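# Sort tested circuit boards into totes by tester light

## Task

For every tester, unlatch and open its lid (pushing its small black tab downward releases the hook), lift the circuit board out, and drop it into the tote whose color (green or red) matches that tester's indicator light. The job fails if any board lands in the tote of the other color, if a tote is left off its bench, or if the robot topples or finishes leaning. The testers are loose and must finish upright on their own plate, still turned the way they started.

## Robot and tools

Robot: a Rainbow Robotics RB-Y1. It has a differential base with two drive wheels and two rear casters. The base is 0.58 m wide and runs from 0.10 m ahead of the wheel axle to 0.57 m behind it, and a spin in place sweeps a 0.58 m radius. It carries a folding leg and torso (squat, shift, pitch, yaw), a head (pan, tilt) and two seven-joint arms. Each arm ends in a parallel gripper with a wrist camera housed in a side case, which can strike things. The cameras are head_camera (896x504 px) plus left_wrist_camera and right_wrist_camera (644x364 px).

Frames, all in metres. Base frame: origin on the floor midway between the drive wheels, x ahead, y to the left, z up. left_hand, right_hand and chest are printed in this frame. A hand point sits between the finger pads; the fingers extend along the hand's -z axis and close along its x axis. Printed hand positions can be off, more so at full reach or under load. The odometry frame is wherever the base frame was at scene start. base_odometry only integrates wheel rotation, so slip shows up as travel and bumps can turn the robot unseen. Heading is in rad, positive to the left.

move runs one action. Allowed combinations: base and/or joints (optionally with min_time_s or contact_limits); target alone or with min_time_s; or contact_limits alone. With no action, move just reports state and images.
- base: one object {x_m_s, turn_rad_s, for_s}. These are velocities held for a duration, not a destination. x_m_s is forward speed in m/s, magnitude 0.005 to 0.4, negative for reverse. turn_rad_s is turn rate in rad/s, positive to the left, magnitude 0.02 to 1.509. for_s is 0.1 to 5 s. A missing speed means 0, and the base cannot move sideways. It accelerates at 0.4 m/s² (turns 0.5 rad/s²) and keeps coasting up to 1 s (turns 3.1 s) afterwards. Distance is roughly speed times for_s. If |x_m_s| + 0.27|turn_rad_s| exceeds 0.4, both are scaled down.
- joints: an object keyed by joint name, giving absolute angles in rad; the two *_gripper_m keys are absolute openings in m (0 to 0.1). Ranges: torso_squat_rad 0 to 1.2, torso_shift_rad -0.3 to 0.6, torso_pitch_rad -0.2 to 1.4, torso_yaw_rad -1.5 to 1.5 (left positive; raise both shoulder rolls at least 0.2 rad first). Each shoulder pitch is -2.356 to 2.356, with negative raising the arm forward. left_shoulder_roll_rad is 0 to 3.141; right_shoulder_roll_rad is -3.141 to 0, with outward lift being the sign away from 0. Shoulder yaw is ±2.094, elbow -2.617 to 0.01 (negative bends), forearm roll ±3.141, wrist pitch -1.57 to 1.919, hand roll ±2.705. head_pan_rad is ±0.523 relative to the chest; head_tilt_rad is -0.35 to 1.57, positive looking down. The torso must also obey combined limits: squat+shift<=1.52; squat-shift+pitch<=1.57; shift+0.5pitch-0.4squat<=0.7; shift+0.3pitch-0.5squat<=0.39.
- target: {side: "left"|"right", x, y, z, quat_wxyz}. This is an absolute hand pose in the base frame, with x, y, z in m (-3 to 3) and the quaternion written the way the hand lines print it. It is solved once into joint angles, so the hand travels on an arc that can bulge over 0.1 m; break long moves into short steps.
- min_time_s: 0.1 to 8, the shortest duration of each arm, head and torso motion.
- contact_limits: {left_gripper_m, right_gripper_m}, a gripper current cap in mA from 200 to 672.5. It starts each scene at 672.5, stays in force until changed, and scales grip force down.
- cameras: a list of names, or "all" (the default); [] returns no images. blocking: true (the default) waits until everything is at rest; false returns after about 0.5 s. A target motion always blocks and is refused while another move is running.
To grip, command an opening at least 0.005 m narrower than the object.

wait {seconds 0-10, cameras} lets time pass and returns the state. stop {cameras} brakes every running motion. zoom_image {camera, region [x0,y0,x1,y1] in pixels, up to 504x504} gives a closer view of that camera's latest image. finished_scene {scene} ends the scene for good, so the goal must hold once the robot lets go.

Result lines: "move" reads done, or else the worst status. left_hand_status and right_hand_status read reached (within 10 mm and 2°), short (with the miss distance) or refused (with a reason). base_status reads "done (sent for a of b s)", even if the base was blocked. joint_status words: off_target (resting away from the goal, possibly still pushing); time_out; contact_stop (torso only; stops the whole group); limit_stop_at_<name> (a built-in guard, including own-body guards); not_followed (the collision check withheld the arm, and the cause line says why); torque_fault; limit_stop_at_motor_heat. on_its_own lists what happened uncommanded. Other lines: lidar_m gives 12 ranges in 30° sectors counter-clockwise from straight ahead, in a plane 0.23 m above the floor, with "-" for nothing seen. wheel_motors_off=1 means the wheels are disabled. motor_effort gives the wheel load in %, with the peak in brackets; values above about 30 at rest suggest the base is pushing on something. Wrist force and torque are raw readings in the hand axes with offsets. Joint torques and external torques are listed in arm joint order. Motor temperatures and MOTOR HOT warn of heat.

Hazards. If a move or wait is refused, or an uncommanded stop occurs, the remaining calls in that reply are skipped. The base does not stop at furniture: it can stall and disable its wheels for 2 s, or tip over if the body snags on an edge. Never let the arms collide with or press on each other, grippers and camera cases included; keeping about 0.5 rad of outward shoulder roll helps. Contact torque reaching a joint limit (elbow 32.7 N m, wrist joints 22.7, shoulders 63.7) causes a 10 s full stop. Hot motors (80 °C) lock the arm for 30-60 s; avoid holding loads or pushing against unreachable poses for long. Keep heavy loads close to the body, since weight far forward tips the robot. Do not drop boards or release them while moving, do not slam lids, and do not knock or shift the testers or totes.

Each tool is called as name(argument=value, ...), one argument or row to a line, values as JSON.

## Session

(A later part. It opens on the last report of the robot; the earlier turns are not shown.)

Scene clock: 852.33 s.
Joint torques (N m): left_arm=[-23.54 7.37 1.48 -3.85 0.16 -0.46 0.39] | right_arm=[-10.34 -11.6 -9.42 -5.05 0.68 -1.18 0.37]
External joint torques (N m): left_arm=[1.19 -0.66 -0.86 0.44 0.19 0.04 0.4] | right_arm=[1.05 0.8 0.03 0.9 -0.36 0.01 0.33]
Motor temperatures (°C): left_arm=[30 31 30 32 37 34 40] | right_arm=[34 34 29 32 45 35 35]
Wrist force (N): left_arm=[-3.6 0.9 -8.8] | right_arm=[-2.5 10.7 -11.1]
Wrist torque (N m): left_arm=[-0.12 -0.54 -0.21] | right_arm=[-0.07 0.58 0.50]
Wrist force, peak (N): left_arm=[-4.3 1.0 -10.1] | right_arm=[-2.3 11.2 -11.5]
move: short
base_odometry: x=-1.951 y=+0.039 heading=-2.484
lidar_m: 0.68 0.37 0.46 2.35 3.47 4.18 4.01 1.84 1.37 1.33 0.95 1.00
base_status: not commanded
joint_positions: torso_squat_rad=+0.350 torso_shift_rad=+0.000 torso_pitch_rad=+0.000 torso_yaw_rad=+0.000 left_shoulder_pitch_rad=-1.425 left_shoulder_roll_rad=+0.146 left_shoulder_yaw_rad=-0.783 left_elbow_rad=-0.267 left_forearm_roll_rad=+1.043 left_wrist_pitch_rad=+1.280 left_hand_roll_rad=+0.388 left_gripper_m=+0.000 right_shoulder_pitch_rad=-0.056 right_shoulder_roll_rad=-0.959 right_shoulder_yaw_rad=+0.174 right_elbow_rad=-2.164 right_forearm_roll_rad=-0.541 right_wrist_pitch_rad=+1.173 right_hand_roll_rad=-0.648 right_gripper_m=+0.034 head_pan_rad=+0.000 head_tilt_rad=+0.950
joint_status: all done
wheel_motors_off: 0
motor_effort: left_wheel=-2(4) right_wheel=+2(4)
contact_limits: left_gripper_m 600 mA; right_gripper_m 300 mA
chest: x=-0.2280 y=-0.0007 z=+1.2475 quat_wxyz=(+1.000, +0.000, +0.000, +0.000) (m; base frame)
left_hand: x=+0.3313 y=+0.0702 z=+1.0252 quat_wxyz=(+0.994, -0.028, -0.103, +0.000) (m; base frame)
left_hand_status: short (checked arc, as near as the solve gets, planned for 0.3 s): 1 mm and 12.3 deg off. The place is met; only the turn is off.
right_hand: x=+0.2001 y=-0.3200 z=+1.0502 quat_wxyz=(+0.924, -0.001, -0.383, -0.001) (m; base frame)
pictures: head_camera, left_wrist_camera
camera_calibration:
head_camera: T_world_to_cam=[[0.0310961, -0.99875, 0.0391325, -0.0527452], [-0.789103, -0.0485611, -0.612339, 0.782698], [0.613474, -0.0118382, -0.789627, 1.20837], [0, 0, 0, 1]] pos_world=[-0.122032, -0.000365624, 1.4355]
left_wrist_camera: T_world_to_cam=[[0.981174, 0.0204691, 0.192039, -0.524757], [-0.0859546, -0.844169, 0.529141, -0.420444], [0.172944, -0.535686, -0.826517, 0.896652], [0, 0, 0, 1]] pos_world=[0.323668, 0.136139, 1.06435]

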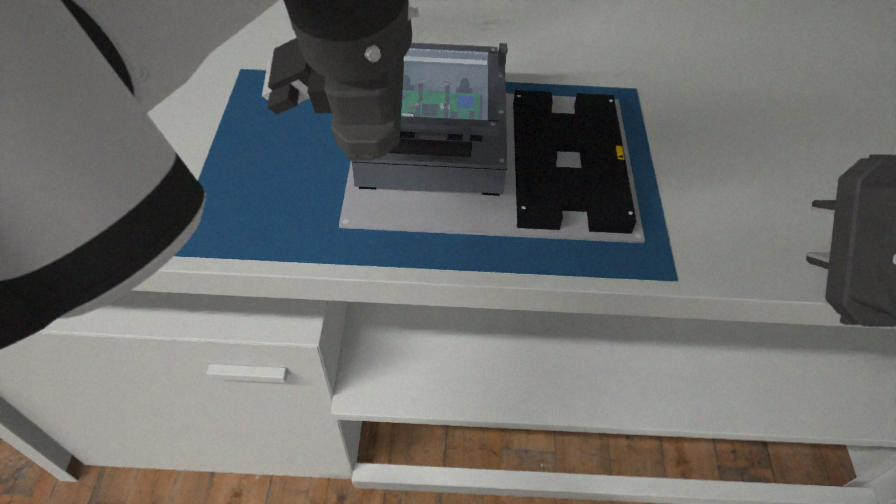

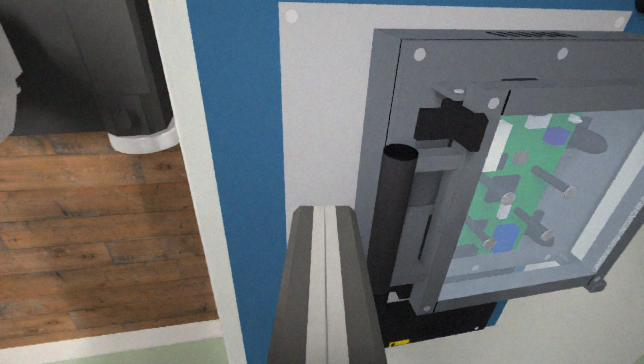

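move(
  target={"side":"left","x":0.36,"y":0.078,"z":1.035,"quat_wxyz":[0.985,0,-0.174,0]},
  cameras=["head_camera","left_wrist_camera"],
)

zoom_image(
  camera="head_camera",
  region=[320, 60, 480, 170],
)

zoom_image(
  camera="left_wrist_camera",
  region=[244, 60, 464, 220],
)

Scene clock: 912.83 s.
Joint torques (N m): left_arm=[-23.48 7.95 1.78 -3.88 0.08 -0.51 0.04] | right_arm=[-10.36 -11.72 -9.36 -4.95 0.69 -1.25 0.32]
External joint torques (N m): left_arm=[1.45 -0.17 -0.74 0.06 0.33 0.17 0.06] | right_arm=[1.02 0.68 0.08 1 -0.35 -0.06 0.28]
Motor temperatures (°C): left_arm=[31 31 29 32 37 34 40] | right_arm=[34 34 29 32 45 35 35]
Wrist force (N): left_arm=[-4.3 0.3 -9.0] | right_arm=[-2.5 10.7 -11.3]
Wrist torque (N m): left_arm=[-0.08 -0.58 -0.19] | right_arm=[-0.08 0.57 0.49]
Wrist force, peak (N): left_arm=[-4.3 0.6 -9.7] | right_arm=[-2.4 11.3 -11.7]
move: done
base_odometry: x=-1.951 y=+0.039 heading=-2.484
lidar_m: 0.68 0.36 0.46 2.35 3.46 4.17 4.01 1.82 1.37 1.33 0.95 1.00
base_status: not commanded
joint_positions: torso_squat_rad=+0.350 torso_shift_rad=+0.000 torso_pitch_rad=+0.000 torso_yaw_rad=+0.000 left_shoulder_pitch_rad=-1.426 left_shoulder_roll_rad=+0.153 left_shoulder_yaw_rad=-0.837 left_elbow_rad=-0.299 left_forearm_roll_rad=+0.974 left_wrist_pitch_rad=+1.184 left_hand_roll_rad=+0.446 left_gripper_m=+0.000 right_shoulder_pitch_rad=-0.056 right_shoulder_roll_rad=-0.959 right_shoulder_yaw_rad=+0.174 right_elbow_rad=-2.164 right_forearm_roll_rad=-0.541 right_wrist_pitch_rad=+1.173 right_hand_roll_rad=-0.648 right_gripper_m=+0.034 head_pan_rad=+0.000 head_tilt_rad=+0.950
joint_status: all done
wheel_motors_off: 0
motor_effort: left_wheel=-2(3) right_wheel=+2(4)
contact_limits: left_gripper_m 600 mA; right_gripper_m 300 mA
chest: x=-0.2280 y=-0.0007 z=+1.2475 quat_wxyz=(+1.000, +0.000, +0.000, +0.000) (m; base frame)
left_hand: x=+0.3601 y=+0.0778 z=+1.0351 quat_wxyz=(+0.985, +0.001, -0.171, +0.000) (m; base frame)
left_hand_status: reached (checked arc, planned for 0.3 s): 0 mm and 0.4 deg off.
right_hand: x=+0.2001 y=-0.3200 z=+1.0502 quat_wxyz=(+0.924, -0.001, -0.383, +0.000) (m; base frame)
pictures: head_camera, left_wrist_camera
camera_calibration:
head_camera: T_world_to_cam=[[0.0311017, -0.99875, 0.0391374, -0.0527478], [-0.789102, -0.0485685, -0.612339, 0.782699], [0.613474, -0.0118387, -0.789626, 1.20837], [0, 0, 0, 1]] pos_world=[-0.122032, -0.000361934, 1.4355]
left_wrist_camera: T_world_to_cam=[[0.94582, 0.0152598, 0.324334, -0.678868], [-0.145503, -0.873064, 0.465391, -0.32711], [0.290266, -0.487367, -0.82354, 0.854855], [0, 0, 0, 1]] pos_world=[0.346356, 0.1414, 1.07642]

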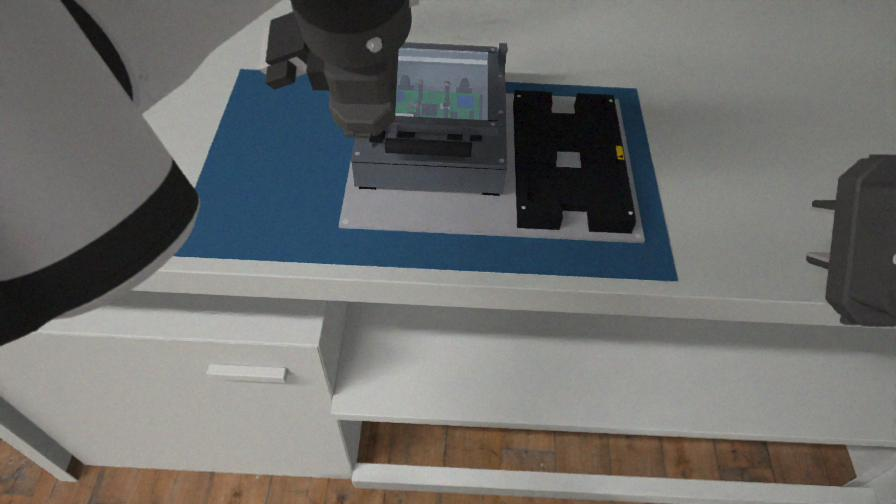

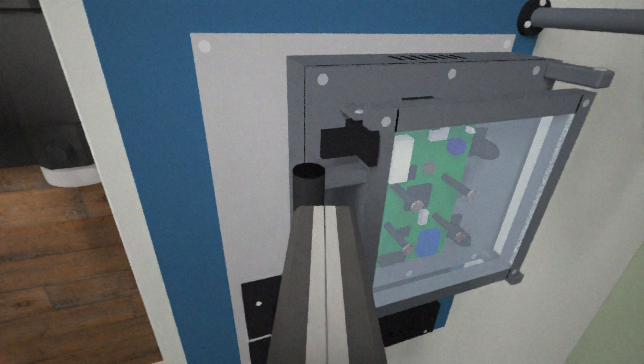

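Scaled by 3.150 from the camera's 896x504 image, which has a finer 1280x720 frame.

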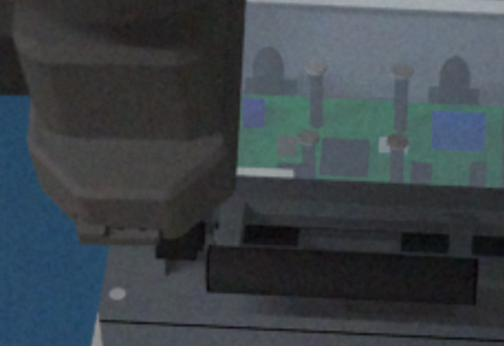

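Scaled by 2.291 from the camera's 644x364 image, which has a finer 920x520 frame.

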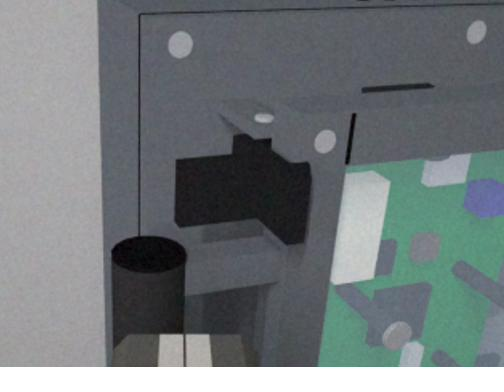

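move(
  target={"side":"left","x":0.385,"y":0.076,"z":1.012,"quat_wxyz":[0.985,0,-0.174,0]},
  cameras=["head_camera","left_wrist_camera"],
)

zoom_image(
  camera="left_wrist_camera",
  region=[244, 60, 464, 220],
)

zoom_image(
  camera="head_camera",
  region=[320, 60, 480, 170],
)

Scene clock: 923.03 s.
Joint torques (N m): left_arm=[-23.73 6.73 1.35 -3 0.01 -0.78 0.03] | right_arm=[-10.45 -11.77 -9.18 -5.03 0.66 -1.17 0.38]
External joint torques (N m): left_arm=[1.18 -0.96 -0.94 1.03 0.25 0.14 0.06] | right_arm=[0.93 0.63 0.26 0.92 -0.38 0.02 0.34]
Motor temperatures (°C): left_arm=[31 31 29 32 37 34 40] | right_arm=[34 34 29 32 45 35 35]
Wrist force (N): left_arm=[-5.1 0.4 -8.4] | right_arm=[-2.4 10.9 -11.1]
Wrist torque (N m): left_arm=[-0.09 -0.63 -0.18] | right_arm=[-0.09 0.60 0.49]
Wrist force, peak (N): left_arm=[-6.3 0.7 -9.8] | right_arm=[-2.4 11.1 -11.4]
move: short
base_odometry: x=-1.951 y=+0.039 heading=-2.484
lidar_m: 0.68 0.37 0.45 2.35 3.46 4.18 4.00 1.83 1.37 1.33 0.96 1.00
base_status: not commanded
joint_positions: torso_squat_rad=+0.350 torso_shift_rad=+0.000 torso_pitch_rad=+0.000 torso_yaw_rad=+0.000 left_shoulder_pitch_rad=-1.367 left_shoulder_roll_rad=+0.134 left_shoulder_yaw_rad=-0.849 left_elbow_rad=-0.267 left_forearm_roll_rad=+0.942 left_wrist_pitch_rad=+0.970 left_hand_roll_rad=+0.441 left_gripper_m=+0.000 right_shoulder_pitch_rad=-0.056 right_shoulder_roll_rad=-0.959 right_shoulder_yaw_rad=+0.174 right_elbow_rad=-2.164 right_forearm_roll_rad=-0.541 right_wrist_pitch_rad=+1.173 right_hand_roll_rad=-0.648 right_gripper_m=+0.034 head_pan_rad=+0.000 head_tilt_rad=+0.950
joint_status: all done
wheel_motors_off: 0
motor_effort: left_wheel=-2(3) right_wheel=+2(4)
contact_limits: left_gripper_m 600 mA; right_gripper_m 300 mA
chest: x=-0.2280 y=-0.0007 z=+1.2475 quat_wxyz=(+1.000, +0.000, +0.000, +0.000) (m; base frame)
left_hand: x=+0.3843 y=+0.0762 z=+1.0123 quat_wxyz=(+0.972, -0.019, -0.236, -0.003) (m; base frame)
left_hand_status: short (checked arc, as near as the solve gets, planned for 0.4 s): 1 mm and 7.6 deg off. The place is met; only the turn is off.
right_hand: x=+0.2001 y=-0.3200 z=+1.0502 quat_wxyz=(+0.924, -0.001, -0.383, +0.000) (m; base frame)
pictures: head_camera, left_wrist_camera
camera_calibration:
head_camera: T_world_to_cam=[[0.0311078, -0.998749, 0.0391437, -0.0527529], [-0.789104, -0.0485772, -0.612336, 0.782694], [0.613472, -0.01184, -0.789628, 1.20837], [0, 0, 0, 1]] pos_world=[-0.122033, -0.000358703, 1.4355]
left_wrist_camera: T_world_to_cam=[[0.894258, 0.0175899, 0.447207, -0.799006], [-0.2202, -0.852625, 0.473859, -0.295825], [0.389635, -0.522227, -0.758593, 0.727029], [0, 0, 0, 1]] pos_world=[0.366101, 0.141501, 1.04902]

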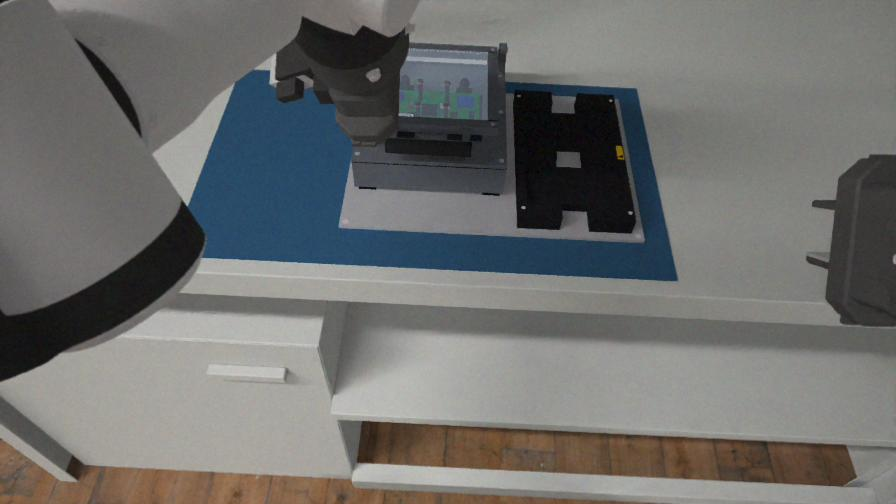

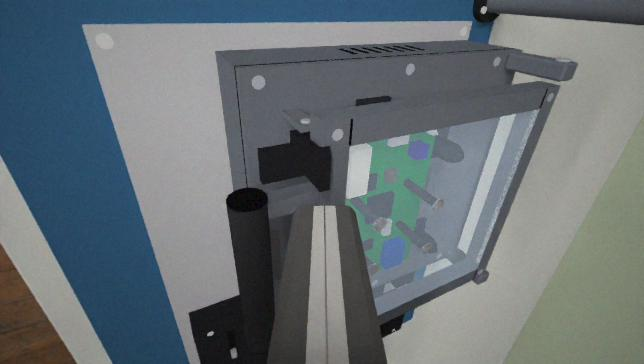

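Scaled by 2.291 from the camera's 644x364 image, which has a finer 920x520 frame.

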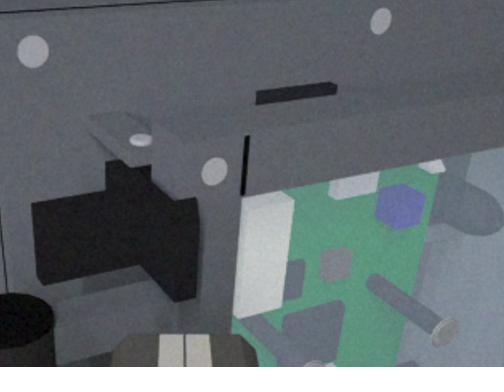

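Scaled by 3.150 from the camera's 896x504 image, which has a finer 1280x720 frame.

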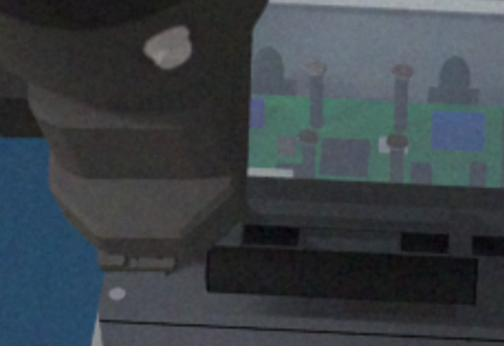

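move(
  target={"side":"left","x":0.345,"y":0.076,"z":1.02,"quat_wxyz":[0.985,0,-0.174,0]},
  cameras=[],
)

move(
  base={"x_m_s":0.05,"for_s":0.8},
  cameras=[],
)

move(
  target={"side":"left","x":0.346,"y":0.076,"z":1.005,"quat_wxyz":[0.985,0,-0.174,0]},
  cameras=["head_camera","left_wrist_camera"],
)

zoom_image(
  camera="left_wrist_camera",
  region=[244, 60, 464, 220],
)

Scene clock: 933.77 s.
Joint torques (N m): left_arm=[-22.71 7.42 4.55 -4 -0.18 -0.7 -0.03] | right_arm=[-10.3 -11.82 -9.06 -5.03 0.69 -1.21 0.3]
External joint torques (N m): left_arm=[1.69 0.28 -0.86 0.01 0.17 -0.09 -0.01] | right_arm=[1.08 0.58 0.38 0.92 -0.35 -0.02 0.26]
Motor temperatures (°C): left_arm=[31 31 29 32 37 34 40] | right_arm=[34 34 29 32 45 35 35]
Wrist force (N): left_arm=[-4.5 0.8 -8.7] | right_arm=[-2.6 10.8 -11.0]
Wrist torque (N m): left_arm=[-0.14 -0.59 -0.21] | right_arm=[-0.09 0.58 0.48]
Wrist force, peak (N): left_arm=[-5.2 2.0 -9.5] | right_arm=[-2.3 11.1 -11.7]
move: done
base_odometry: x=-1.951 y=+0.039 heading=-2.484
lidar_m: 0.68 0.37 0.46 2.35 3.47 4.18 4.01 1.83 1.37 1.33 0.97 1.01
base_status: not commanded
joint_positions: torso_squat_rad=+0.350 torso_shift_rad=+0.000 torso_pitch_rad=+0.000 torso_yaw_rad=+0.000 left_shoulder_pitch_rad=-1.284 left_shoulder_roll_rad=+0.271 left_shoulder_yaw_rad=-0.881 left_elbow_rad=-0.670 left_forearm_roll_rad=+0.917 left_wrist_pitch_rad=+1.260 left_hand_roll_rad=+0.633 left_gripper_m=+0.000 right_shoulder_pitch_rad=-0.056 right_shoulder_roll_rad=-0.959 right_shoulder_yaw_rad=+0.174 right_elbow_rad=-2.164 right_forearm_roll_rad=-0.541 right_wrist_pitch_rad=+1.173 right_hand_roll_rad=-0.648 right_gripper_m=+0.034 head_pan_rad=+0.000 head_tilt_rad=+0.950
joint_status: all done
wheel_motors_off: 0
motor_effort: left_wheel=-2(4) right_wheel=+2(4)
contact_limits: left_gripper_m 600 mA; right_gripper_m 300 mA
chest: x=-0.2280 y=-0.0007 z=+1.2475 quat_wxyz=(+1.000, +0.000, +0.000, +0.000) (m; base frame)
left_hand: x=+0.3449 y=+0.0759 z=+1.0201 quat_wxyz=(+0.985, +0.000, -0.172, +0.000) (m; base frame)
left_hand_status: reached (checked arc, planned for 0.7 s): 0 mm and 0.2 deg off.
right_hand: x=+0.2001 y=-0.3200 z=+1.0502 quat_wxyz=(+0.924, -0.001, -0.383, +0.000) (m; base frame)
pictures: none
No camera images: "cameras" was empty.

Scene clock: 935.37 s.
Joint torques (N m): left_arm=[-22.73 7.34 4.32 -3.96 -0.14 -0.7 0.02] | right_arm=[-10.5 -12.02 -9.32 -5.1 0.64 -1.14 0.25]
External joint torques (N m): left_arm=[1.68 0.2 -1.09 0.06 0.22 -0.09 0.04] | right_arm=[0.89 0.38 0.12 0.84 -0.41 0.05 0.21]
Motor temperatures (°C): left_arm=[31 31 29 32 37 34 40] | right_arm=[34 34 29 32 45 35 35]
Wrist force (N): left_arm=[-4.2 0.5 -9.0] | right_arm=[-2.3 10.7 -11.3]
Wrist torque (N m): left_arm=[-0.12 -0.58 -0.22] | right_arm=[-0.08 0.59 0.49]
Wrist force, peak (N): left_arm=[-4.9 0.7 -9.2] | right_arm=[-2.7 11.2 -11.4]
move: done
base_odometry: x=-1.982 y=+0.015 heading=-2.484
lidar_m: 0.69 0.33 0.40 2.34 3.47 4.22 4.05 1.83 1.37 0.95 0.97 0.96
base_status: done (sent for 0.8 of 0.8 s)
joint_positions: torso_squat_rad=+0.350 torso_shift_rad=+0.000 torso_pitch_rad=+0.000 torso_yaw_rad=+0.000 left_shoulder_pitch_rad=-1.284 left_shoulder_roll_rad=+0.271 left_shoulder_yaw_rad=-0.881 left_elbow_rad=-0.670 left_forearm_roll_rad=+0.917 left_wrist_pitch_rad=+1.260 left_hand_roll_rad=+0.633 left_gripper_m=+0.000 right_shoulder_pitch_rad=-0.056 right_shoulder_roll_rad=-0.959 right_shoulder_yaw_rad=+0.174 right_elbow_rad=-2.164 right_forearm_roll_rad=-0.541 right_wrist_pitch_rad=+1.173 right_hand_roll_rad=-0.648 right_gripper_m=+0.034 head_pan_rad=+0.000 head_tilt_rad=+0.950
joint_status: not commanded
wheel_motors_off: 0
motor_effort: left_wheel=+3(19) right_wheel=-4(21)
contact_limits: left_gripper_m 600 mA; right_gripper_m 300 mA
chest: x=-0.2280 y=-0.0007 z=+1.2475 quat_wxyz=(+1.000, +0.000, +0.000, +0.000) (m; base frame)
left_hand: x=+0.3449 y=+0.0759 z=+1.0201 quat_wxyz=(+0.985, +0.000, -0.172, +0.000) (m; base frame)
right_hand: x=+0.2001 y=-0.3200 z=+1.0502 quat_wxyz=(+0.924, -0.001, -0.383, +0.000) (m; base frame)
pictures: none
No camera images: "cameras" was empty.

Scene clock: 936.23 s.
Joint torques (N m): left_arm=[-22.64 6.27 4.25 -3 -0.25 -0.74 -0.11] | right_arm=[-10.41 -11.64 -9.32 -5.12 0.68 -1.28 0.28]
External joint torques (N m): left_arm=[1.72 -0.72 -0.72 1.04 0.09 -0.11 -0.09] | right_arm=[0.97 0.76 0.12 0.83 -0.37 -0.09 0.24]
Motor temperatures (°C): left_arm=[31 31 29 32 37 34 40] | right_arm=[34 34 29 32 45 35 35]
Wrist force (N): left_arm=[-4.2 0.4 -8.7] | right_arm=[-2.3 10.6 -11.2]
Wrist torque (N m): left_arm=[-0.11 -0.55 -0.21] | right_arm=[-0.07 0.60 0.49]
Wrist force, peak (N): left_arm=[-5.7 0.0 -9.5] | right_arm=[-2.4 11.0 -11.3]
move: done
base_odometry: x=-1.982 y=+0.015 heading=-2.484
lidar_m: 0.67 0.33 0.41 2.34 3.46 4.21 4.05 1.83 1.38 0.95 0.97 0.96
base_status: not commanded
joint_positions: torso_squat_rad=+0.350 torso_shift_rad=+0.000 torso_pitch_rad=+0.000 torso_yaw_rad=+0.000 left_shoulder_pitch_rad=-1.273 left_shoulder_roll_rad=+0.244 left_shoulder_yaw_rad=-0.887 left_elbow_rad=-0.614 left_forearm_roll_rad=+0.909 left_wrist_pitch_rad=+1.213 left_hand_roll_rad=+0.614 left_gripper_m=+0.000 right_shoulder_pitch_rad=-0.056 right_shoulder_roll_rad=-0.959 right_shoulder_yaw_rad=+0.174 right_elbow_rad=-2.164 right_forearm_roll_rad=-0.541 right_wrist_pitch_rad=+1.173 right_hand_roll_rad=-0.648 right_gripper_m=+0.034 head_pan_rad=+0.000 head_tilt_rad=+0.950
joint_status: all done
wheel_motors_off: 0
motor_effort: left_wheel=+2(4) right_wheel=-3(4)
contact_limits: left_gripper_m 600 mA; right_gripper_m 300 mA
chest: x=-0.2280 y=-0.0007 z=+1.2475 quat_wxyz=(+1.000, +0.000, +0.000, +0.000) (m; base frame)
left_hand: x=+0.3460 y=+0.0760 z=+1.0052 quat_wxyz=(+0.985, +0.000, -0.174, +0.000) (m; base frame)
left_hand_status: reached (checked arc, planned for 0.3 s): 0 mm and 0.1 deg off.
right_hand: x=+0.2001 y=-0.3200 z=+1.0503 quat_wxyz=(+0.924, -0.001, -0.383, +0.000) (m; base frame)
pictures: head_camera, left_wrist_camera
camera_calibration:
head_camera: T_world_to_cam=[[0.031098, -0.99875, 0.0391394, -0.0527515], [-0.78908, -0.0485672, -0.612367, 0.78272], [0.613502, -0.0118407, -0.789604, 1.20836], [0, 0, 0, 1]] pos_world=[-0.122062, -0.00036313, 1.4355]
left_wrist_camera: T_world_to_cam=[[0.943265, 0.0155385, 0.331677, -0.662264], [-0.149391, -0.872231, 0.465721, -0.315888], [0.296535, -0.488848, -0.820423, 0.828249], [0, 0, 0, 1]] pos_world=[0.331895, 0.139651, 1.04629]

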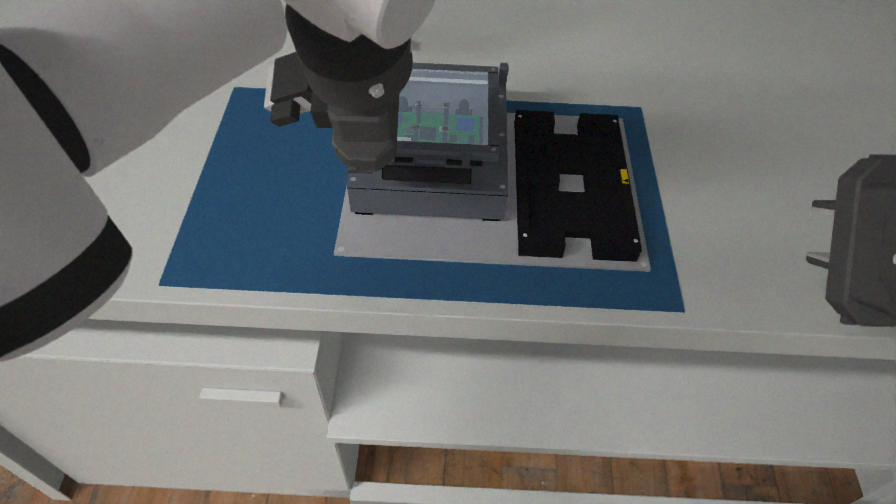

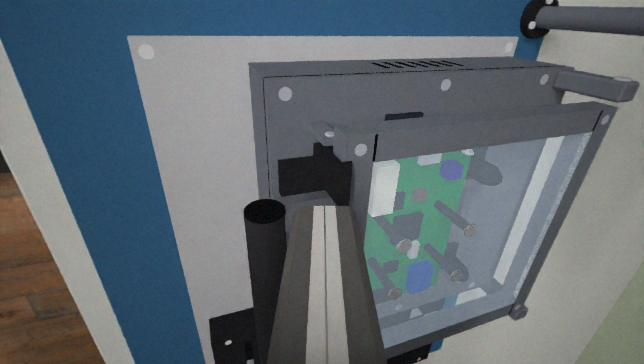

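Scaled by 2.291 from the camera's 644x364 image, which has a finer 920x520 frame.

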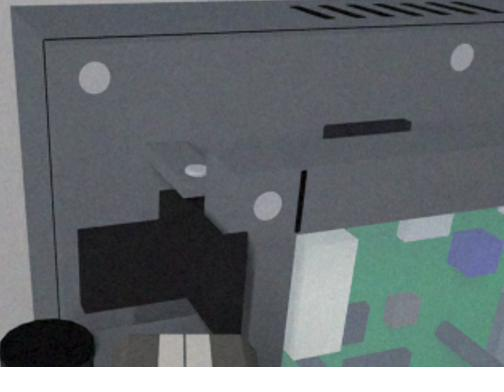

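move(
  target={"side":"left","x":0.346,"y":0.076,"z":0.99,"quat_wxyz":[0.985,0,-0.174,0]},
  cameras=["left_wrist_camera"],
)

zoom_image(
  camera="left_wrist_camera",
  region=[244, 60, 464, 220],
)

Scene clock: 942.43 s.
Joint torques (N m): left_arm=[-22.77 6.09 3.72 -3.01 -0.12 -0.75 -0.08] | right_arm=[-10.36 -11.86 -9.23 -4.94 0.62 -1.29 0.25]
External joint torques (N m): left_arm=[1.53 -0.76 -0.7 1.03 0.21 -0.11 -0.06] | right_arm=[1.02 0.54 0.21 1.01 -0.43 -0.1 0.21]
Motor temperatures (°C): left_arm=[31 31 29 32 37 34 40] | right_arm=[34 34 29 32 45 35 35]
Wrist force (N): left_arm=[-4.5 0.9 -9.0] | right_arm=[-2.2 10.8 -11.1]
Wrist torque (N m): left_arm=[-0.14 -0.58 -0.18] | right_arm=[-0.06 0.62 0.48]
Wrist force, peak (N): left_arm=[-5.2 1.3 -10.0] | right_arm=[-2.5 10.9 -11.8]
move: done
base_odometry: x=-1.982 y=+0.015 heading=-2.484
lidar_m: 0.67 0.33 0.40 2.34 3.46 4.21 4.05 1.83 1.36 0.95 0.96 0.97
base_status: not commanded
joint_positions: torso_squat_rad=+0.350 torso_shift_rad=+0.000 torso_pitch_rad=+0.000 torso_yaw_rad=+0.000 left_shoulder_pitch_rad=-1.267 left_shoulder_roll_rad=+0.211 left_shoulder_yaw_rad=-0.890 left_elbow_rad=-0.546 left_forearm_roll_rad=+0.906 left_wrist_pitch_rad=+1.166 left_hand_roll_rad=+0.590 left_gripper_m=+0.000 right_shoulder_pitch_rad=-0.056 right_shoulder_roll_rad=-0.959 right_shoulder_yaw_rad=+0.174 right_elbow_rad=-2.164 right_forearm_roll_rad=-0.541 right_wrist_pitch_rad=+1.173 right_hand_roll_rad=-0.648 right_gripper_m=+0.034 head_pan_rad=+0.000 head_tilt_rad=+0.950
joint_status: all done
wheel_motors_off: 0
motor_effort: left_wheel=+4(4) right_wheel=-4(5)
contact_limits: left_gripper_m 600 mA; right_gripper_m 300 mA
chest: x=-0.2280 y=-0.0007 z=+1.2475 quat_wxyz=(+1.000, +0.000, +0.000, +0.000) (m; base frame)
left_hand: x=+0.3459 y=+0.0760 z=+0.9901 quat_wxyz=(+0.985, +0.000, -0.175, +0.000) (m; base frame)
left_hand_status: reached (checked arc, planned for 0.3 s): 0 mm and 0.1 deg off.
right_hand: x=+0.2001 y=-0.3200 z=+1.0502 quat_wxyz=(+0.924, -0.001, -0.383, +0.000) (m; base frame)
pictures: left_wrist_camera
camera_calibration:
left_wrist_camera: T_world_to_cam=[[0.943177, 0.0155371, 0.331926, -0.657452], [-0.14954, -0.87219, 0.46575, -0.308855], [0.296739, -0.488921, -0.820306, 0.815729], [0, 0, 0, 1]] pos_world=[0.331849, 0.139661, 1.03122]

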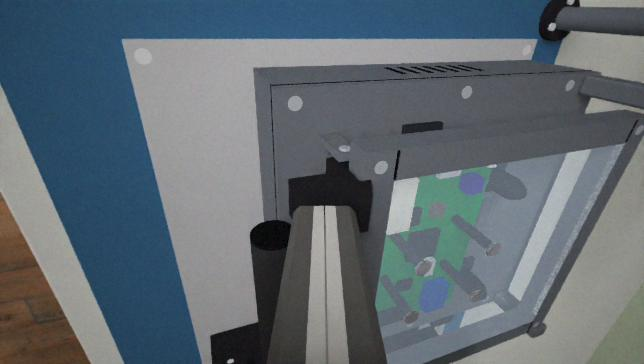

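Scaled by 2.291 from the camera's 644x364 image, which has a finer 920x520 frame.

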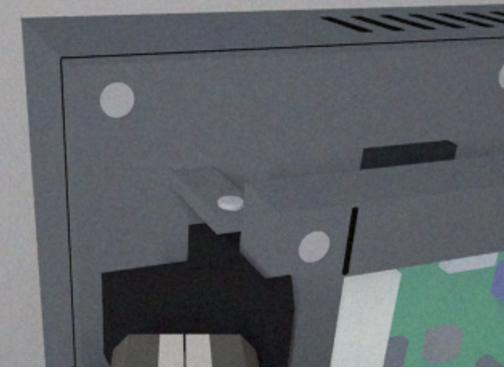

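move(
  target={"side":"left","x":0.342,"y":0.077,"z":0.98,"quat_wxyz":[0.985,0,-0.174,0]},
  cameras=["left_wrist_camera"],
)

zoom_image(
  camera="left_wrist_camera",
  region=[244, 60, 464, 220],
)

Scene clock: 948.50 s.
Joint torques (N m): left_arm=[-22.03 3.61 3.93 -4.21 0.79 -0.75 0.05] | right_arm=[-10.29 -11.72 -9.28 -5.14 0.62 -1.17 0.32]
External joint torques (N m): left_arm=[2.09 -3.02 -0.69 -0.14 1.12 -0.13 0.06] | right_arm=[1.09 0.68 0.17 0.81 -0.42 0.02 0.28]
Motor temperatures (°C): left_arm=[31 31 29 32 37 34 40] | right_arm=[34 34 29 32 45 35 35]
Wrist force (N): left_arm=[-2.9 5.1 -8.2] | right_arm=[-2.5 11.0 -11.3]
Wrist torque (N m): left_arm=[0.04 -0.57 -0.20] | right_arm=[-0.10 0.58 0.47]
Wrist force, peak (N): left_arm=[13.5 -3.5 10.0] | right_arm=[-2.3 11.0 -11.6]
move: done
base_odometry: x=-1.982 y=+0.015 heading=-2.484
lidar_m: 0.67 0.33 0.40 2.34 3.47 4.21 4.05 1.83 1.38 0.95 0.97 0.97
base_status: not commanded
joint_positions: torso_squat_rad=+0.350 torso_shift_rad=+0.000 torso_pitch_rad=+0.000 torso_yaw_rad=+0.000 left_shoulder_pitch_rad=-1.240 left_shoulder_roll_rad=+0.218 left_shoulder_yaw_rad=-0.899 left_elbow_rad=-0.574 left_forearm_roll_rad=+0.896 left_wrist_pitch_rad=+1.159 left_hand_roll_rad=+0.607 left_gripper_m=+0.000 right_shoulder_pitch_rad=-0.056 right_shoulder_roll_rad=-0.959 right_shoulder_yaw_rad=+0.174 right_elbow_rad=-2.164 right_forearm_roll_rad=-0.541 right_wrist_pitch_rad=+1.173 right_hand_roll_rad=-0.648 right_gripper_m=+0.034 head_pan_rad=+0.000 head_tilt_rad=+0.950
joint_status: all done
wheel_motors_off: 0
motor_effort: left_wheel=+6(8) right_wheel=-4(5)
contact_limits: left_gripper_m 600 mA; right_gripper_m 300 mA
chest: x=-0.2281 y=-0.0007 z=+1.2475 quat_wxyz=(+1.000, +0.000, +0.000, +0.000) (m; base frame)
left_hand: x=+0.3420 y=+0.0774 z=+0.9805 quat_wxyz=(+0.985, +0.000, -0.173, +0.000) (m; base frame)
left_hand_status: reached (checked arc, planned for 0.2 s): 1 mm and 0.1 deg off.
right_hand: x=+0.2001 y=-0.3200 z=+1.0503 quat_wxyz=(+0.924, -0.001, -0.383, +0.000) (m; base frame)
pictures: left_wrist_camera
camera_calibration:
left_wrist_camera: T_world_to_cam=[[0.943856, 0.0158734, 0.329975, -0.648917], [-0.148025, -0.872642, 0.465386, -0.303849], [0.295338, -0.488102, -0.821299, 0.81106], [0, 0, 0, 1]] pos_world=[0.327971, 0.141029, 1.02166]

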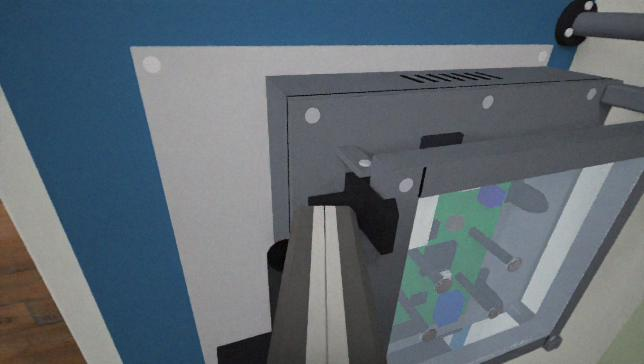

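Scaled by 2.291 from the camera's 644x364 image, which has a finer 920x520 frame.

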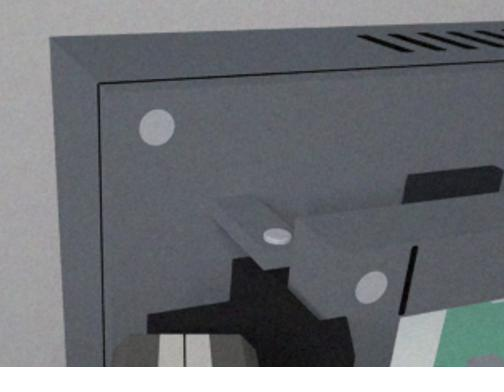

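zoom_image(
  camera="left_wrist_camera",
  region=[300, 120, 420, 280],
)

move(
  target={"side":"left","x":0.342,"y":0.077,"z":1.01,"quat_wxyz":[0.985,0,-0.174,0]},
  cameras=["head_camera","left_wrist_camera"],
)

zoom_image(
  camera="left_wrist_camera",
  region=[244, 60, 464, 220],
)

zoom_image(
  camera="head_camera",
  region=[340, 70, 520, 220],
)

Scaled by 3.150 from the camera's 644x364 image, which has a finer 920x520 frame.

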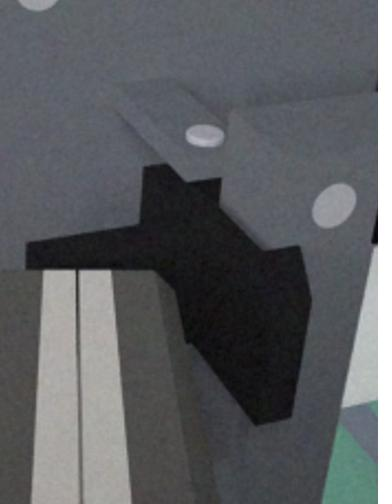

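Scene clock: 956.70 s.
Joint torques (N m): left_arm=[-22.82 6.66 6.4 -3.86 -0.07 -0.56 0.14] | right_arm=[-10.24 -11.74 -9.33 -5.04 0.64 -1.18 0.32]
External joint torques (N m): left_arm=[1.44 -0.28 0.87 0.17 0.29 0.04 0.16] | right_arm=[1.14 0.66 0.11 0.9 -0.4 0.01 0.28]
Motor temperatures (°C): left_arm=[31 31 29 32 37 34 40] | right_arm=[34 34 29 32 45 35 35]
Wrist force (N): left_arm=[-4.0 0.4 -8.7] | right_arm=[-2.6 10.9 -11.3]
Wrist torque (N m): left_arm=[-0.11 -0.55 -0.21] | right_arm=[-0.10 0.57 0.49]
Wrist force, peak (N): left_arm=[-4.1 3.3 -9.9] | right_arm=[-2.6 11.0 -11.5]
move: done
base_odometry: x=-1.982 y=+0.015 heading=-2.484
lidar_m: 0.68 0.33 0.41 2.34 3.46 4.22 4.04 1.84 1.37 0.95 0.97 0.96
base_status: not commanded
joint_positions: torso_squat_rad=+0.350 torso_shift_rad=+0.000 torso_pitch_rad=+0.000 torso_yaw_rad=+0.000 left_shoulder_pitch_rad=-1.259 left_shoulder_roll_rad=+0.275 left_shoulder_yaw_rad=-0.890 left_elbow_rad=-0.690 left_forearm_roll_rad=+0.906 left_wrist_pitch_rad=+1.247 left_hand_roll_rad=+0.646 left_gripper_m=+0.000 right_shoulder_pitch_rad=-0.056 right_shoulder_roll_rad=-0.959 right_shoulder_yaw_rad=+0.174 right_elbow_rad=-2.164 right_forearm_roll_rad=-0.541 right_wrist_pitch_rad=+1.173 right_hand_roll_rad=-0.648 right_gripper_m=+0.034 head_pan_rad=+0.000 head_tilt_rad=+0.950
joint_status: all done
wheel_motors_off: 0
motor_effort: left_wheel=+6(7) right_wheel=-3(6)
contact_limits: left_gripper_m 600 mA; right_gripper_m 300 mA
chest: x=-0.2281 y=-0.0007 z=+1.2475 quat_wxyz=(+1.000, +0.000, +0.000, +0.000) (m; base frame)
left_hand: x=+0.3420 y=+0.0770 z=+1.0099 quat_wxyz=(+0.985, +0.001, -0.173, +0.000) (m; base frame)
left_hand_status: reached (checked arc, planned for 0.4 s): 0 mm and 0.1 deg off.
right_hand: x=+0.2001 y=-0.3200 z=+1.0503 quat_wxyz=(+0.924, -0.001, -0.383, +0.000) (m; base frame)
pictures: head_camera, left_wrist_camera
camera_calibration:
head_camera: T_world_to_cam=[[0.0311052, -0.99875, 0.0391342, -0.0527439], [-0.789051, -0.0485703, -0.612405, 0.782759], [0.61354, -0.01183, -0.789575, 1.20834], [0, 0, 0, 1]] pos_world=[-0.122088, -0.000364517, 1.43551]
left_wrist_camera: T_world_to_cam=[[0.944312, 0.0150023, 0.32871, -0.657441], [-0.14797, -0.872897, 0.464925, -0.317425], [0.293905, -0.487673, -0.822067, 0.836324], [0, 0, 0, 1]] pos_world=[0.32806, 0.140636, 1.0512]

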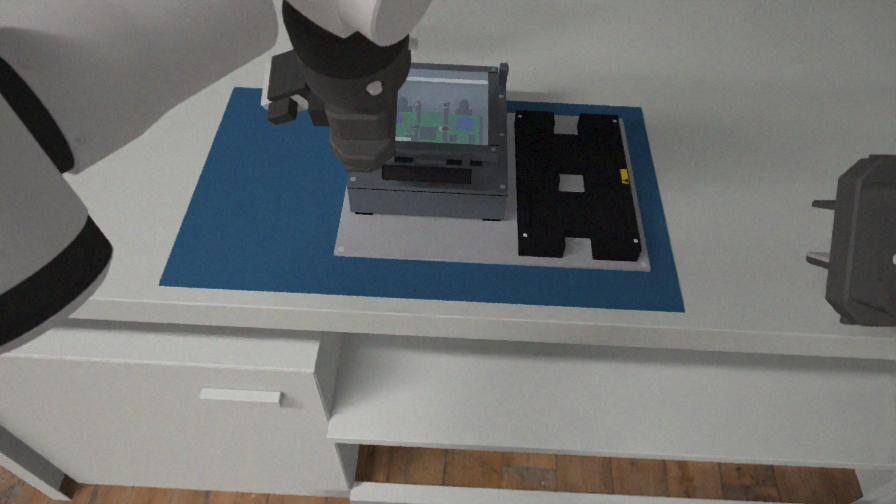

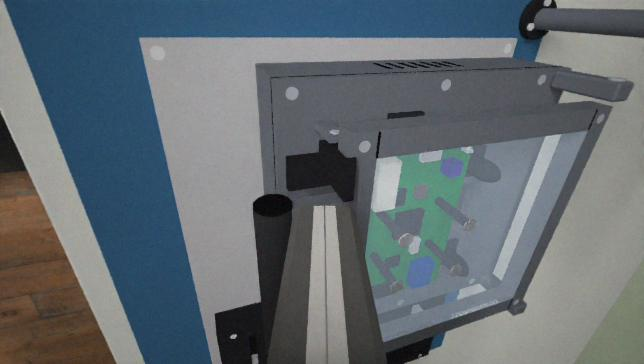

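Scaled by 2.291 from the camera's 644x364 image, which has a finer 920x520 frame.

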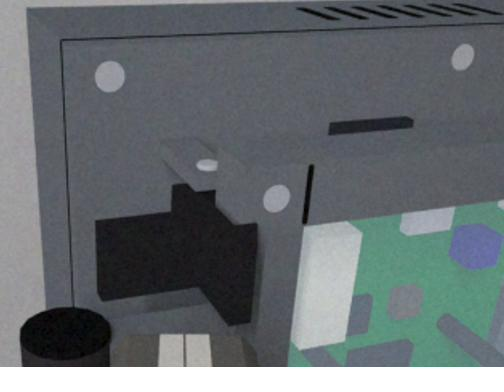

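Scaled by 2.800 from the camera's 896x504 image, which has a finer 1280x720 frame.

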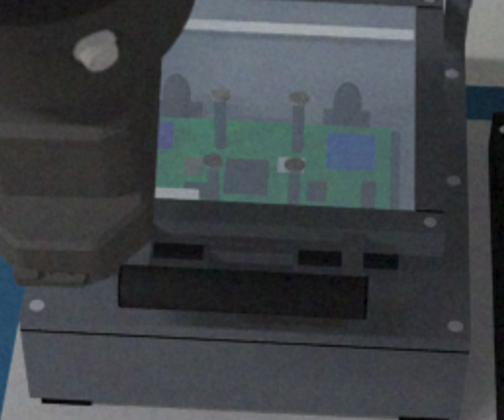

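move(
  target={"side":"left","x":0.25,"y":0.2,"z":1.08,"quat_wxyz":[0.97,0,-0.24,0]},
  cameras=["head_camera"],
)

zoom_image(
  camera="head_camera",
  region=[340, 50, 520, 220],
)

Scene clock: 969.37 s.
Joint torques (N m): left_arm=[-17.27 8.05 11.36 -2.96 -0.36 -0.51 0.05] | right_arm=[-10.32 -11.73 -9.46 -5.04 0.63 -1.23 0.33]
External joint torques (N m): left_arm=[1.22 -0.46 0.91 -0.14 0.36 0.07 0.07] | right_arm=[1.06 0.67 -0.02 0.91 -0.41 -0.04 0.29]
Motor temperatures (°C): left_arm=[31 31 29 32 37 34 40] | right_arm=[34 34 29 32 45 35 35]
Wrist force (N): left_arm=[-5.4 0.3 -8.3] | right_arm=[-2.4 10.8 -11.0]
Wrist torque (N m): left_arm=[-0.11 -0.65 -0.20] | right_arm=[-0.10 0.60 0.49]
Wrist force, peak (N): left_arm=[-5.9 1.2 -8.5] | right_arm=[-2.4 11.1 -11.7]
move: done
base_odometry: x=-1.982 y=+0.015 heading=-2.484
lidar_m: 0.67 0.33 0.40 2.34 3.46 4.21 4.05 1.83 1.37 0.96 0.97 0.97
base_status: not commanded
joint_positions: torso_squat_rad=+0.350 torso_shift_rad=+0.000 torso_pitch_rad=+0.000 torso_yaw_rad=+0.000 left_shoulder_pitch_rad=-0.890 left_shoulder_roll_rad=+0.933 left_shoulder_yaw_rad=-0.765 left_elbow_rad=-1.831 left_forearm_roll_rad=+0.900 left_wrist_pitch_rad=+1.467 left_hand_roll_rad=+0.952 left_gripper_m=+0.000 right_shoulder_pitch_rad=-0.056 right_shoulder_roll_rad=-0.959 right_shoulder_yaw_rad=+0.174 right_elbow_rad=-2.164 right_forearm_roll_rad=-0.541 right_wrist_pitch_rad=+1.173 right_hand_roll_rad=-0.648 right_gripper_m=+0.034 head_pan_rad=+0.000 head_tilt_rad=+0.950
joint_status: all done
wheel_motors_off: 0
motor_effort: left_wheel=+5(8) right_wheel=-4(5)
contact_limits: left_gripper_m 600 mA; right_gripper_m 300 mA
chest: x=-0.2281 y=-0.0007 z=+1.2475 quat_wxyz=(+1.000, +0.000, +0.000, +0.000) (m; base frame)
left_hand: x=+0.2500 y=+0.2000 z=+1.0800 quat_wxyz=(+0.971, +0.000, -0.240, +0.000) (m; base frame)
left_hand_status: reached (checked arc, planned for 1.5 s): 0 mm and 0.0 deg off.
right_hand: x=+0.2001 y=-0.3200 z=+1.0503 quat_wxyz=(+0.924, -0.001, -0.383, +0.000) (m; base frame)
pictures: head_camera
camera_calibration:
head_camera: T_world_to_cam=[[0.0311313, -0.998749, 0.0391379, -0.052741], [-0.789054, -0.0485931, -0.612399, 0.782753], [0.613535, -0.0118171, -0.789579, 1.20834], [0, 0, 0, 1]] pos_world=[-0.122084, -0.000359437, 1.4355]

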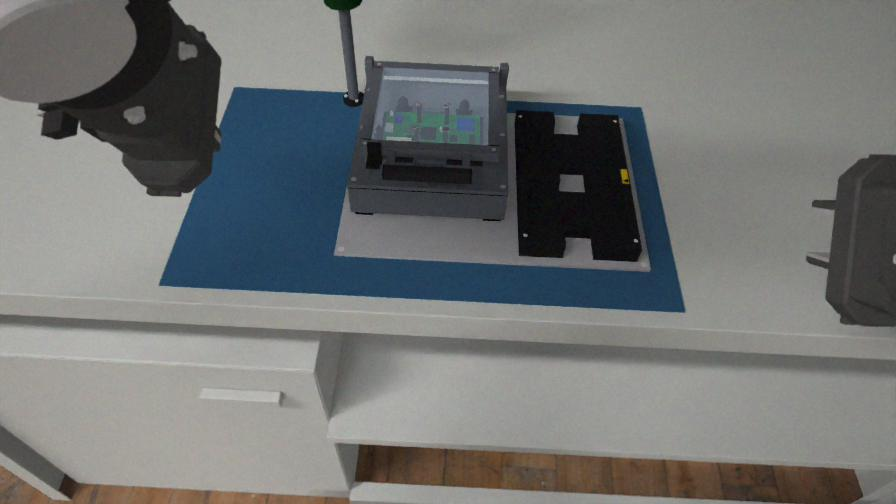

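Scaled by 2.800 from the camera's 896x504 image, which has a finer 1280x720 frame.

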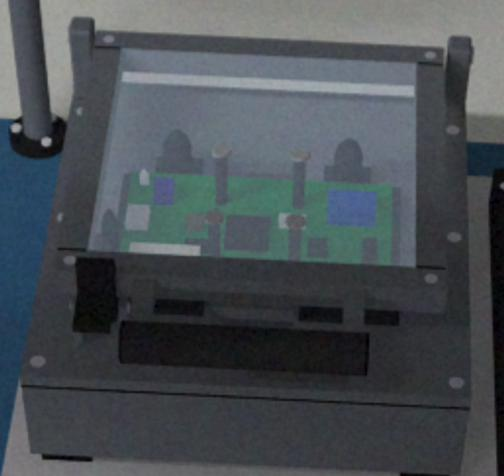

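move(
  target={"side":"left","x":0.345,"y":0.08,"z":1.005,"quat_wxyz":[0.985,0,-0.174,0]},
  cameras=["left_wrist_camera"],
)

move(
  target={"side":"left","x":0.345,"y":0.08,"z":0.984,"quat_wxyz":[0.985,0,-0.174,0]},
  cameras=[],
)

move(
  target={"side":"left","x":0.345,"y":0.08,"z":0.977,"quat_wxyz":[0.985,0,-0.174,0]},
  cameras=["left_wrist_camera","head_camera"],
)

zoom_image(
  camera="left_wrist_camera",
  region=[244, 60, 464, 220],
)

Scene clock: 982.00 s.
Joint torques (N m): left_arm=[-22.34 6.95 3.99 -3.11 -0.16 -0.63 0.16] | right_arm=[-10 -11.91 -9.4 -5.16 0.79 -1.16 0.24]
External joint torques (N m): left_arm=[1.92 0.12 -1.27 1.35 0.19 -0.01 0.17] | right_arm=[1.38 0.49 0.04 0.78 -0.25 0.03 0.2]
Motor temperatures (°C): left_arm=[31 31 29 32 37 34 40] | right_arm=[34 34 29 32 45 35 35]
Wrist force (N): left_arm=[-4.4 0.2 -9.0] | right_arm=[-2.6 10.9 -11.2]
Wrist torque (N m): left_arm=[-0.07 -0.60 -0.20] | right_arm=[-0.10 0.55 0.49]
Wrist force, peak (N): left_arm=[-6.1 1.1 -8.4] | right_arm=[-2.6 10.9 -11.6]
move: done
base_odometry: x=-1.982 y=+0.015 heading=-2.484
lidar_m: 0.68 0.33 0.40 2.33 3.47 4.21 4.04 1.83 1.37 0.95 0.97 0.97
base_status: not commanded
joint_positions: torso_squat_rad=+0.350 torso_shift_rad=+0.000 torso_pitch_rad=+0.000 torso_yaw_rad=+0.000 left_shoulder_pitch_rad=-1.241 left_shoulder_roll_rad=+0.261 left_shoulder_yaw_rad=-0.845 left_elbow_rad=-0.670 left_forearm_roll_rad=+0.862 left_wrist_pitch_rad=+1.237 left_hand_roll_rad=+0.622 left_gripper_m=+0.000 right_shoulder_pitch_rad=-0.056 right_shoulder_roll_rad=-0.959 right_shoulder_yaw_rad=+0.174 right_elbow_rad=-2.164 right_forearm_roll_rad=-0.541 right_wrist_pitch_rad=+1.173 right_hand_roll_rad=-0.648 right_gripper_m=+0.034 head_pan_rad=+0.000 head_tilt_rad=+0.950
joint_status: all done
wheel_motors_off: 0
motor_effort: left_wheel=+6(7) right_wheel=-4(5)
contact_limits: left_gripper_m 600 mA; right_gripper_m 300 mA
chest: x=-0.2280 y=-0.0007 z=+1.2475 quat_wxyz=(+1.000, +0.000, +0.000, +0.000) (m; base frame)
left_hand: x=+0.3446 y=+0.0798 z=+1.0052 quat_wxyz=(+0.984, -0.001, -0.176, +0.000) (m; base frame)
left_hand_status: reached (checked arc, planned for 1.5 s): 1 mm and 0.3 deg off.
right_hand: x=+0.2001 y=-0.3200 z=+1.0503 quat_wxyz=(+0.924, -0.001, -0.383, -0.001) (m; base frame)
pictures: left_wrist_camera
camera_calibration:
left_wrist_camera: T_world_to_cam=[[0.942124, 0.0156119, 0.334902, -0.663858], [-0.151316, -0.871588, 0.466302, -0.312779], [0.299176, -0.48999, -0.818781, 0.828053], [0, 0, 0, 1]] pos_world=[0.330374, 0.143488, 1.04617]

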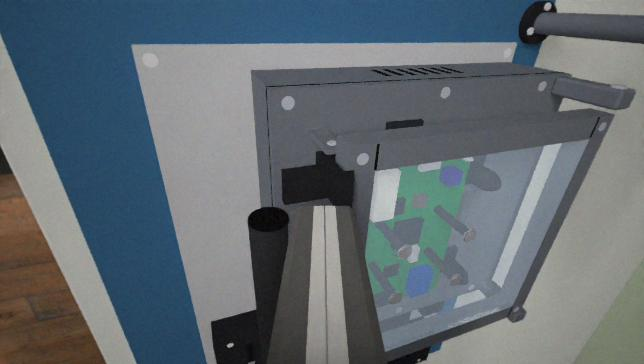

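Scene clock: 983.03 s.
Joint torques (N m): left_arm=[-22.8 5.91 3.53 -3.41 -0.06 -0.7 0.03] | right_arm=[-10.44 -12.01 -9.14 -5.16 0.61 -1.22 0.26]
External joint torques (N m): left_arm=[1.41 -0.75 -0.95 1.04 0.26 -0.06 0.05] | right_arm=[0.94 0.4 0.31 0.78 -0.43 -0.03 0.22]
Motor temperatures (°C): left_arm=[31 31 29 32 37 34 40] | right_arm=[34 34 29 32 45 35 35]
Wrist force (N): left_arm=[-4.1 0.3 -8.8] | right_arm=[-2.6 10.8 -11.3]
Wrist torque (N m): left_arm=[-0.08 -0.54 -0.18] | right_arm=[-0.09 0.57 0.49]
Wrist force, peak (N): left_arm=[-4.8 1.6 -9.5] | right_arm=[-2.3 11.2 -11.5]
move: done
base_odometry: x=-1.982 y=+0.015 heading=-2.484
lidar_m: 0.67 0.33 0.40 2.34 3.47 4.22 4.05 1.83 1.37 0.95 0.96 0.96
base_status: not commanded
joint_positions: torso_squat_rad=+0.350 torso_shift_rad=+0.000 torso_pitch_rad=+0.000 torso_yaw_rad=+0.000 left_shoulder_pitch_rad=-1.236 left_shoulder_roll_rad=+0.215 left_shoulder_yaw_rad=-0.849 left_elbow_rad=-0.568 left_forearm_roll_rad=+0.858 left_wrist_pitch_rad=+1.170 left_hand_roll_rad=+0.586 left_gripper_m=+0.000 right_shoulder_pitch_rad=-0.056 right_shoulder_roll_rad=-0.959 right_shoulder_yaw_rad=+0.174 right_elbow_rad=-2.164 right_forearm_roll_rad=-0.541 right_wrist_pitch_rad=+1.173 right_hand_roll_rad=-0.648 right_gripper_m=+0.034 head_pan_rad=+0.000 head_tilt_rad=+0.950
joint_status: all done
wheel_motors_off: 0
motor_effort: left_wheel=+6(7) right_wheel=-4(4)
contact_limits: left_gripper_m 600 mA; right_gripper_m 300 mA
chest: x=-0.2280 y=-0.0007 z=+1.2475 quat_wxyz=(+1.000, +0.000, +0.000, +0.000) (m; base frame)
left_hand: x=+0.3448 y=+0.0801 z=+0.9841 quat_wxyz=(+0.985, +0.000, -0.175, +0.000) (m; base frame)
left_hand_status: reached (checked arc, planned for 0.4 s): 0 mm and 0.1 deg off.
right_hand: x=+0.2001 y=-0.3200 z=+1.0502 quat_wxyz=(+0.924, -0.001, -0.383, -0.001) (m; base frame)
pictures: none
No camera images: "cameras" was empty.

Scene clock: 983.73 s.
Joint torques (N m): left_arm=[-21.63 5.22 2.9 -2.94 -0.08 -0.74 -0.05] | right_arm=[-10.44 -11.87 -9.27 -5.08 0.67 -1.19 0.33]
External joint torques (N m): left_arm=[2.54 -1.39 -1.27 1.51 0.23 -0.1 -0.04] | right_arm=[0.95 0.53 0.17 0.87 -0.37 0 0.29]
Motor temperatures (°C): left_arm=[31 31 29 32 37 34 40] | right_arm=[34 34 29 32 45 35 35]
Wrist force (N): left_arm=[-3.7 0.0 -5.6] | right_arm=[-2.5 10.8 -11.4]
Wrist torque (N m): left_arm=[-0.07 -0.56 -0.19] | right_arm=[-0.07 0.59 0.48]
Wrist force, peak (N): left_arm=[-4.2 -0.8 -9.0] | right_arm=[-2.3 11.2 -11.3]
move: done
base_odometry: x=-1.982 y=+0.015 heading=-2.484
lidar_m: 0.68 0.33 0.41 2.34 3.46 4.21 4.05 1.83 1.37 0.94 0.96 0.97
base_status: not commanded
joint_positions: torso_squat_rad=+0.350 torso_shift_rad=+0.000 torso_pitch_rad=+0.000 torso_yaw_rad=+0.000 left_shoulder_pitch_rad=-1.236 left_shoulder_roll_rad=+0.198 left_shoulder_yaw_rad=-0.849 left_elbow_rad=-0.530 left_forearm_roll_rad=+0.858 left_wrist_pitch_rad=+1.146 left_hand_roll_rad=+0.572 left_gripper_m=+0.000 right_shoulder_pitch_rad=-0.056 right_shoulder_roll_rad=-0.959 right_shoulder_yaw_rad=+0.174 right_elbow_rad=-2.164 right_forearm_roll_rad=-0.541 right_wrist_pitch_rad=+1.173 right_hand_roll_rad=-0.648 right_gripper_m=+0.034 head_pan_rad=+0.000 head_tilt_rad=+0.950
joint_status: all done
wheel_motors_off: 0
motor_effort: left_wheel=+6(7) right_wheel=-5(5)
contact_limits: left_gripper_m 600 mA; right_gripper_m 300 mA
chest: x=-0.2281 y=-0.0007 z=+1.2475 quat_wxyz=(+1.000, +0.000, +0.000, +0.000) (m; base frame)
left_hand: x=+0.3448 y=+0.0802 z=+0.9775 quat_wxyz=(+0.985, +0.000, -0.175, +0.000) (m; base frame)
left_hand_status: reached (checked arc, planned for 0.2 s): 1 mm and 0.1 deg off.
right_hand: x=+0.2001 y=-0.3200 z=+1.0503 quat_wxyz=(+0.924, -0.001, -0.383, -0.001) (m; base frame)
pictures: head_camera, left_wrist_camera
camera_calibration:
head_camera: T_world_to_cam=[[0.0310889, -0.998751, 0.0391241, -0.0527401], [-0.789059, -0.0485511, -0.612396, 0.782741], [0.61353, -0.0118326, -0.789583, 1.20835], [0, 0, 0, 1]] pos_world=[-0.122091, -0.000373363, 1.4355]
left_wrist_camera: T_world_to_cam=[[0.942788, 0.0155178, 0.333033, -0.653181], [-0.150099, -0.872196, 0.465559, -0.29915], [0.297694, -0.488911, -0.819966, 0.807129], [0, 0, 0, 1]] pos_world=[0.330631, 0.143833, 1.01862]

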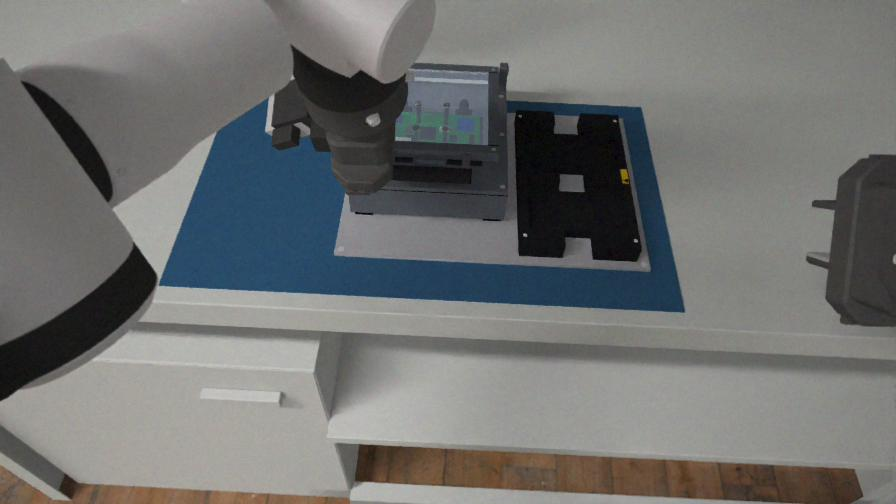

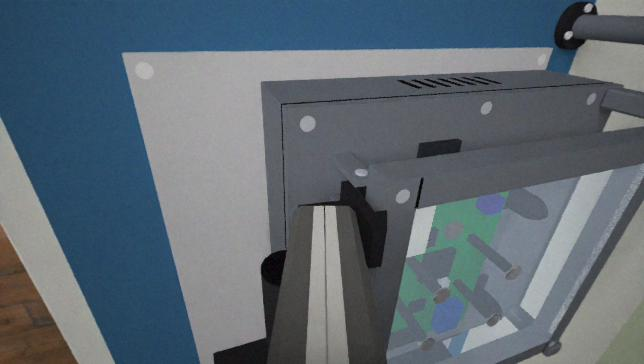

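Scaled by 2.291 from the camera's 644x364 image, which has a finer 920x520 frame.

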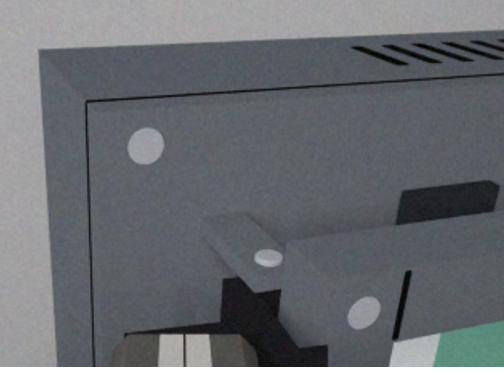

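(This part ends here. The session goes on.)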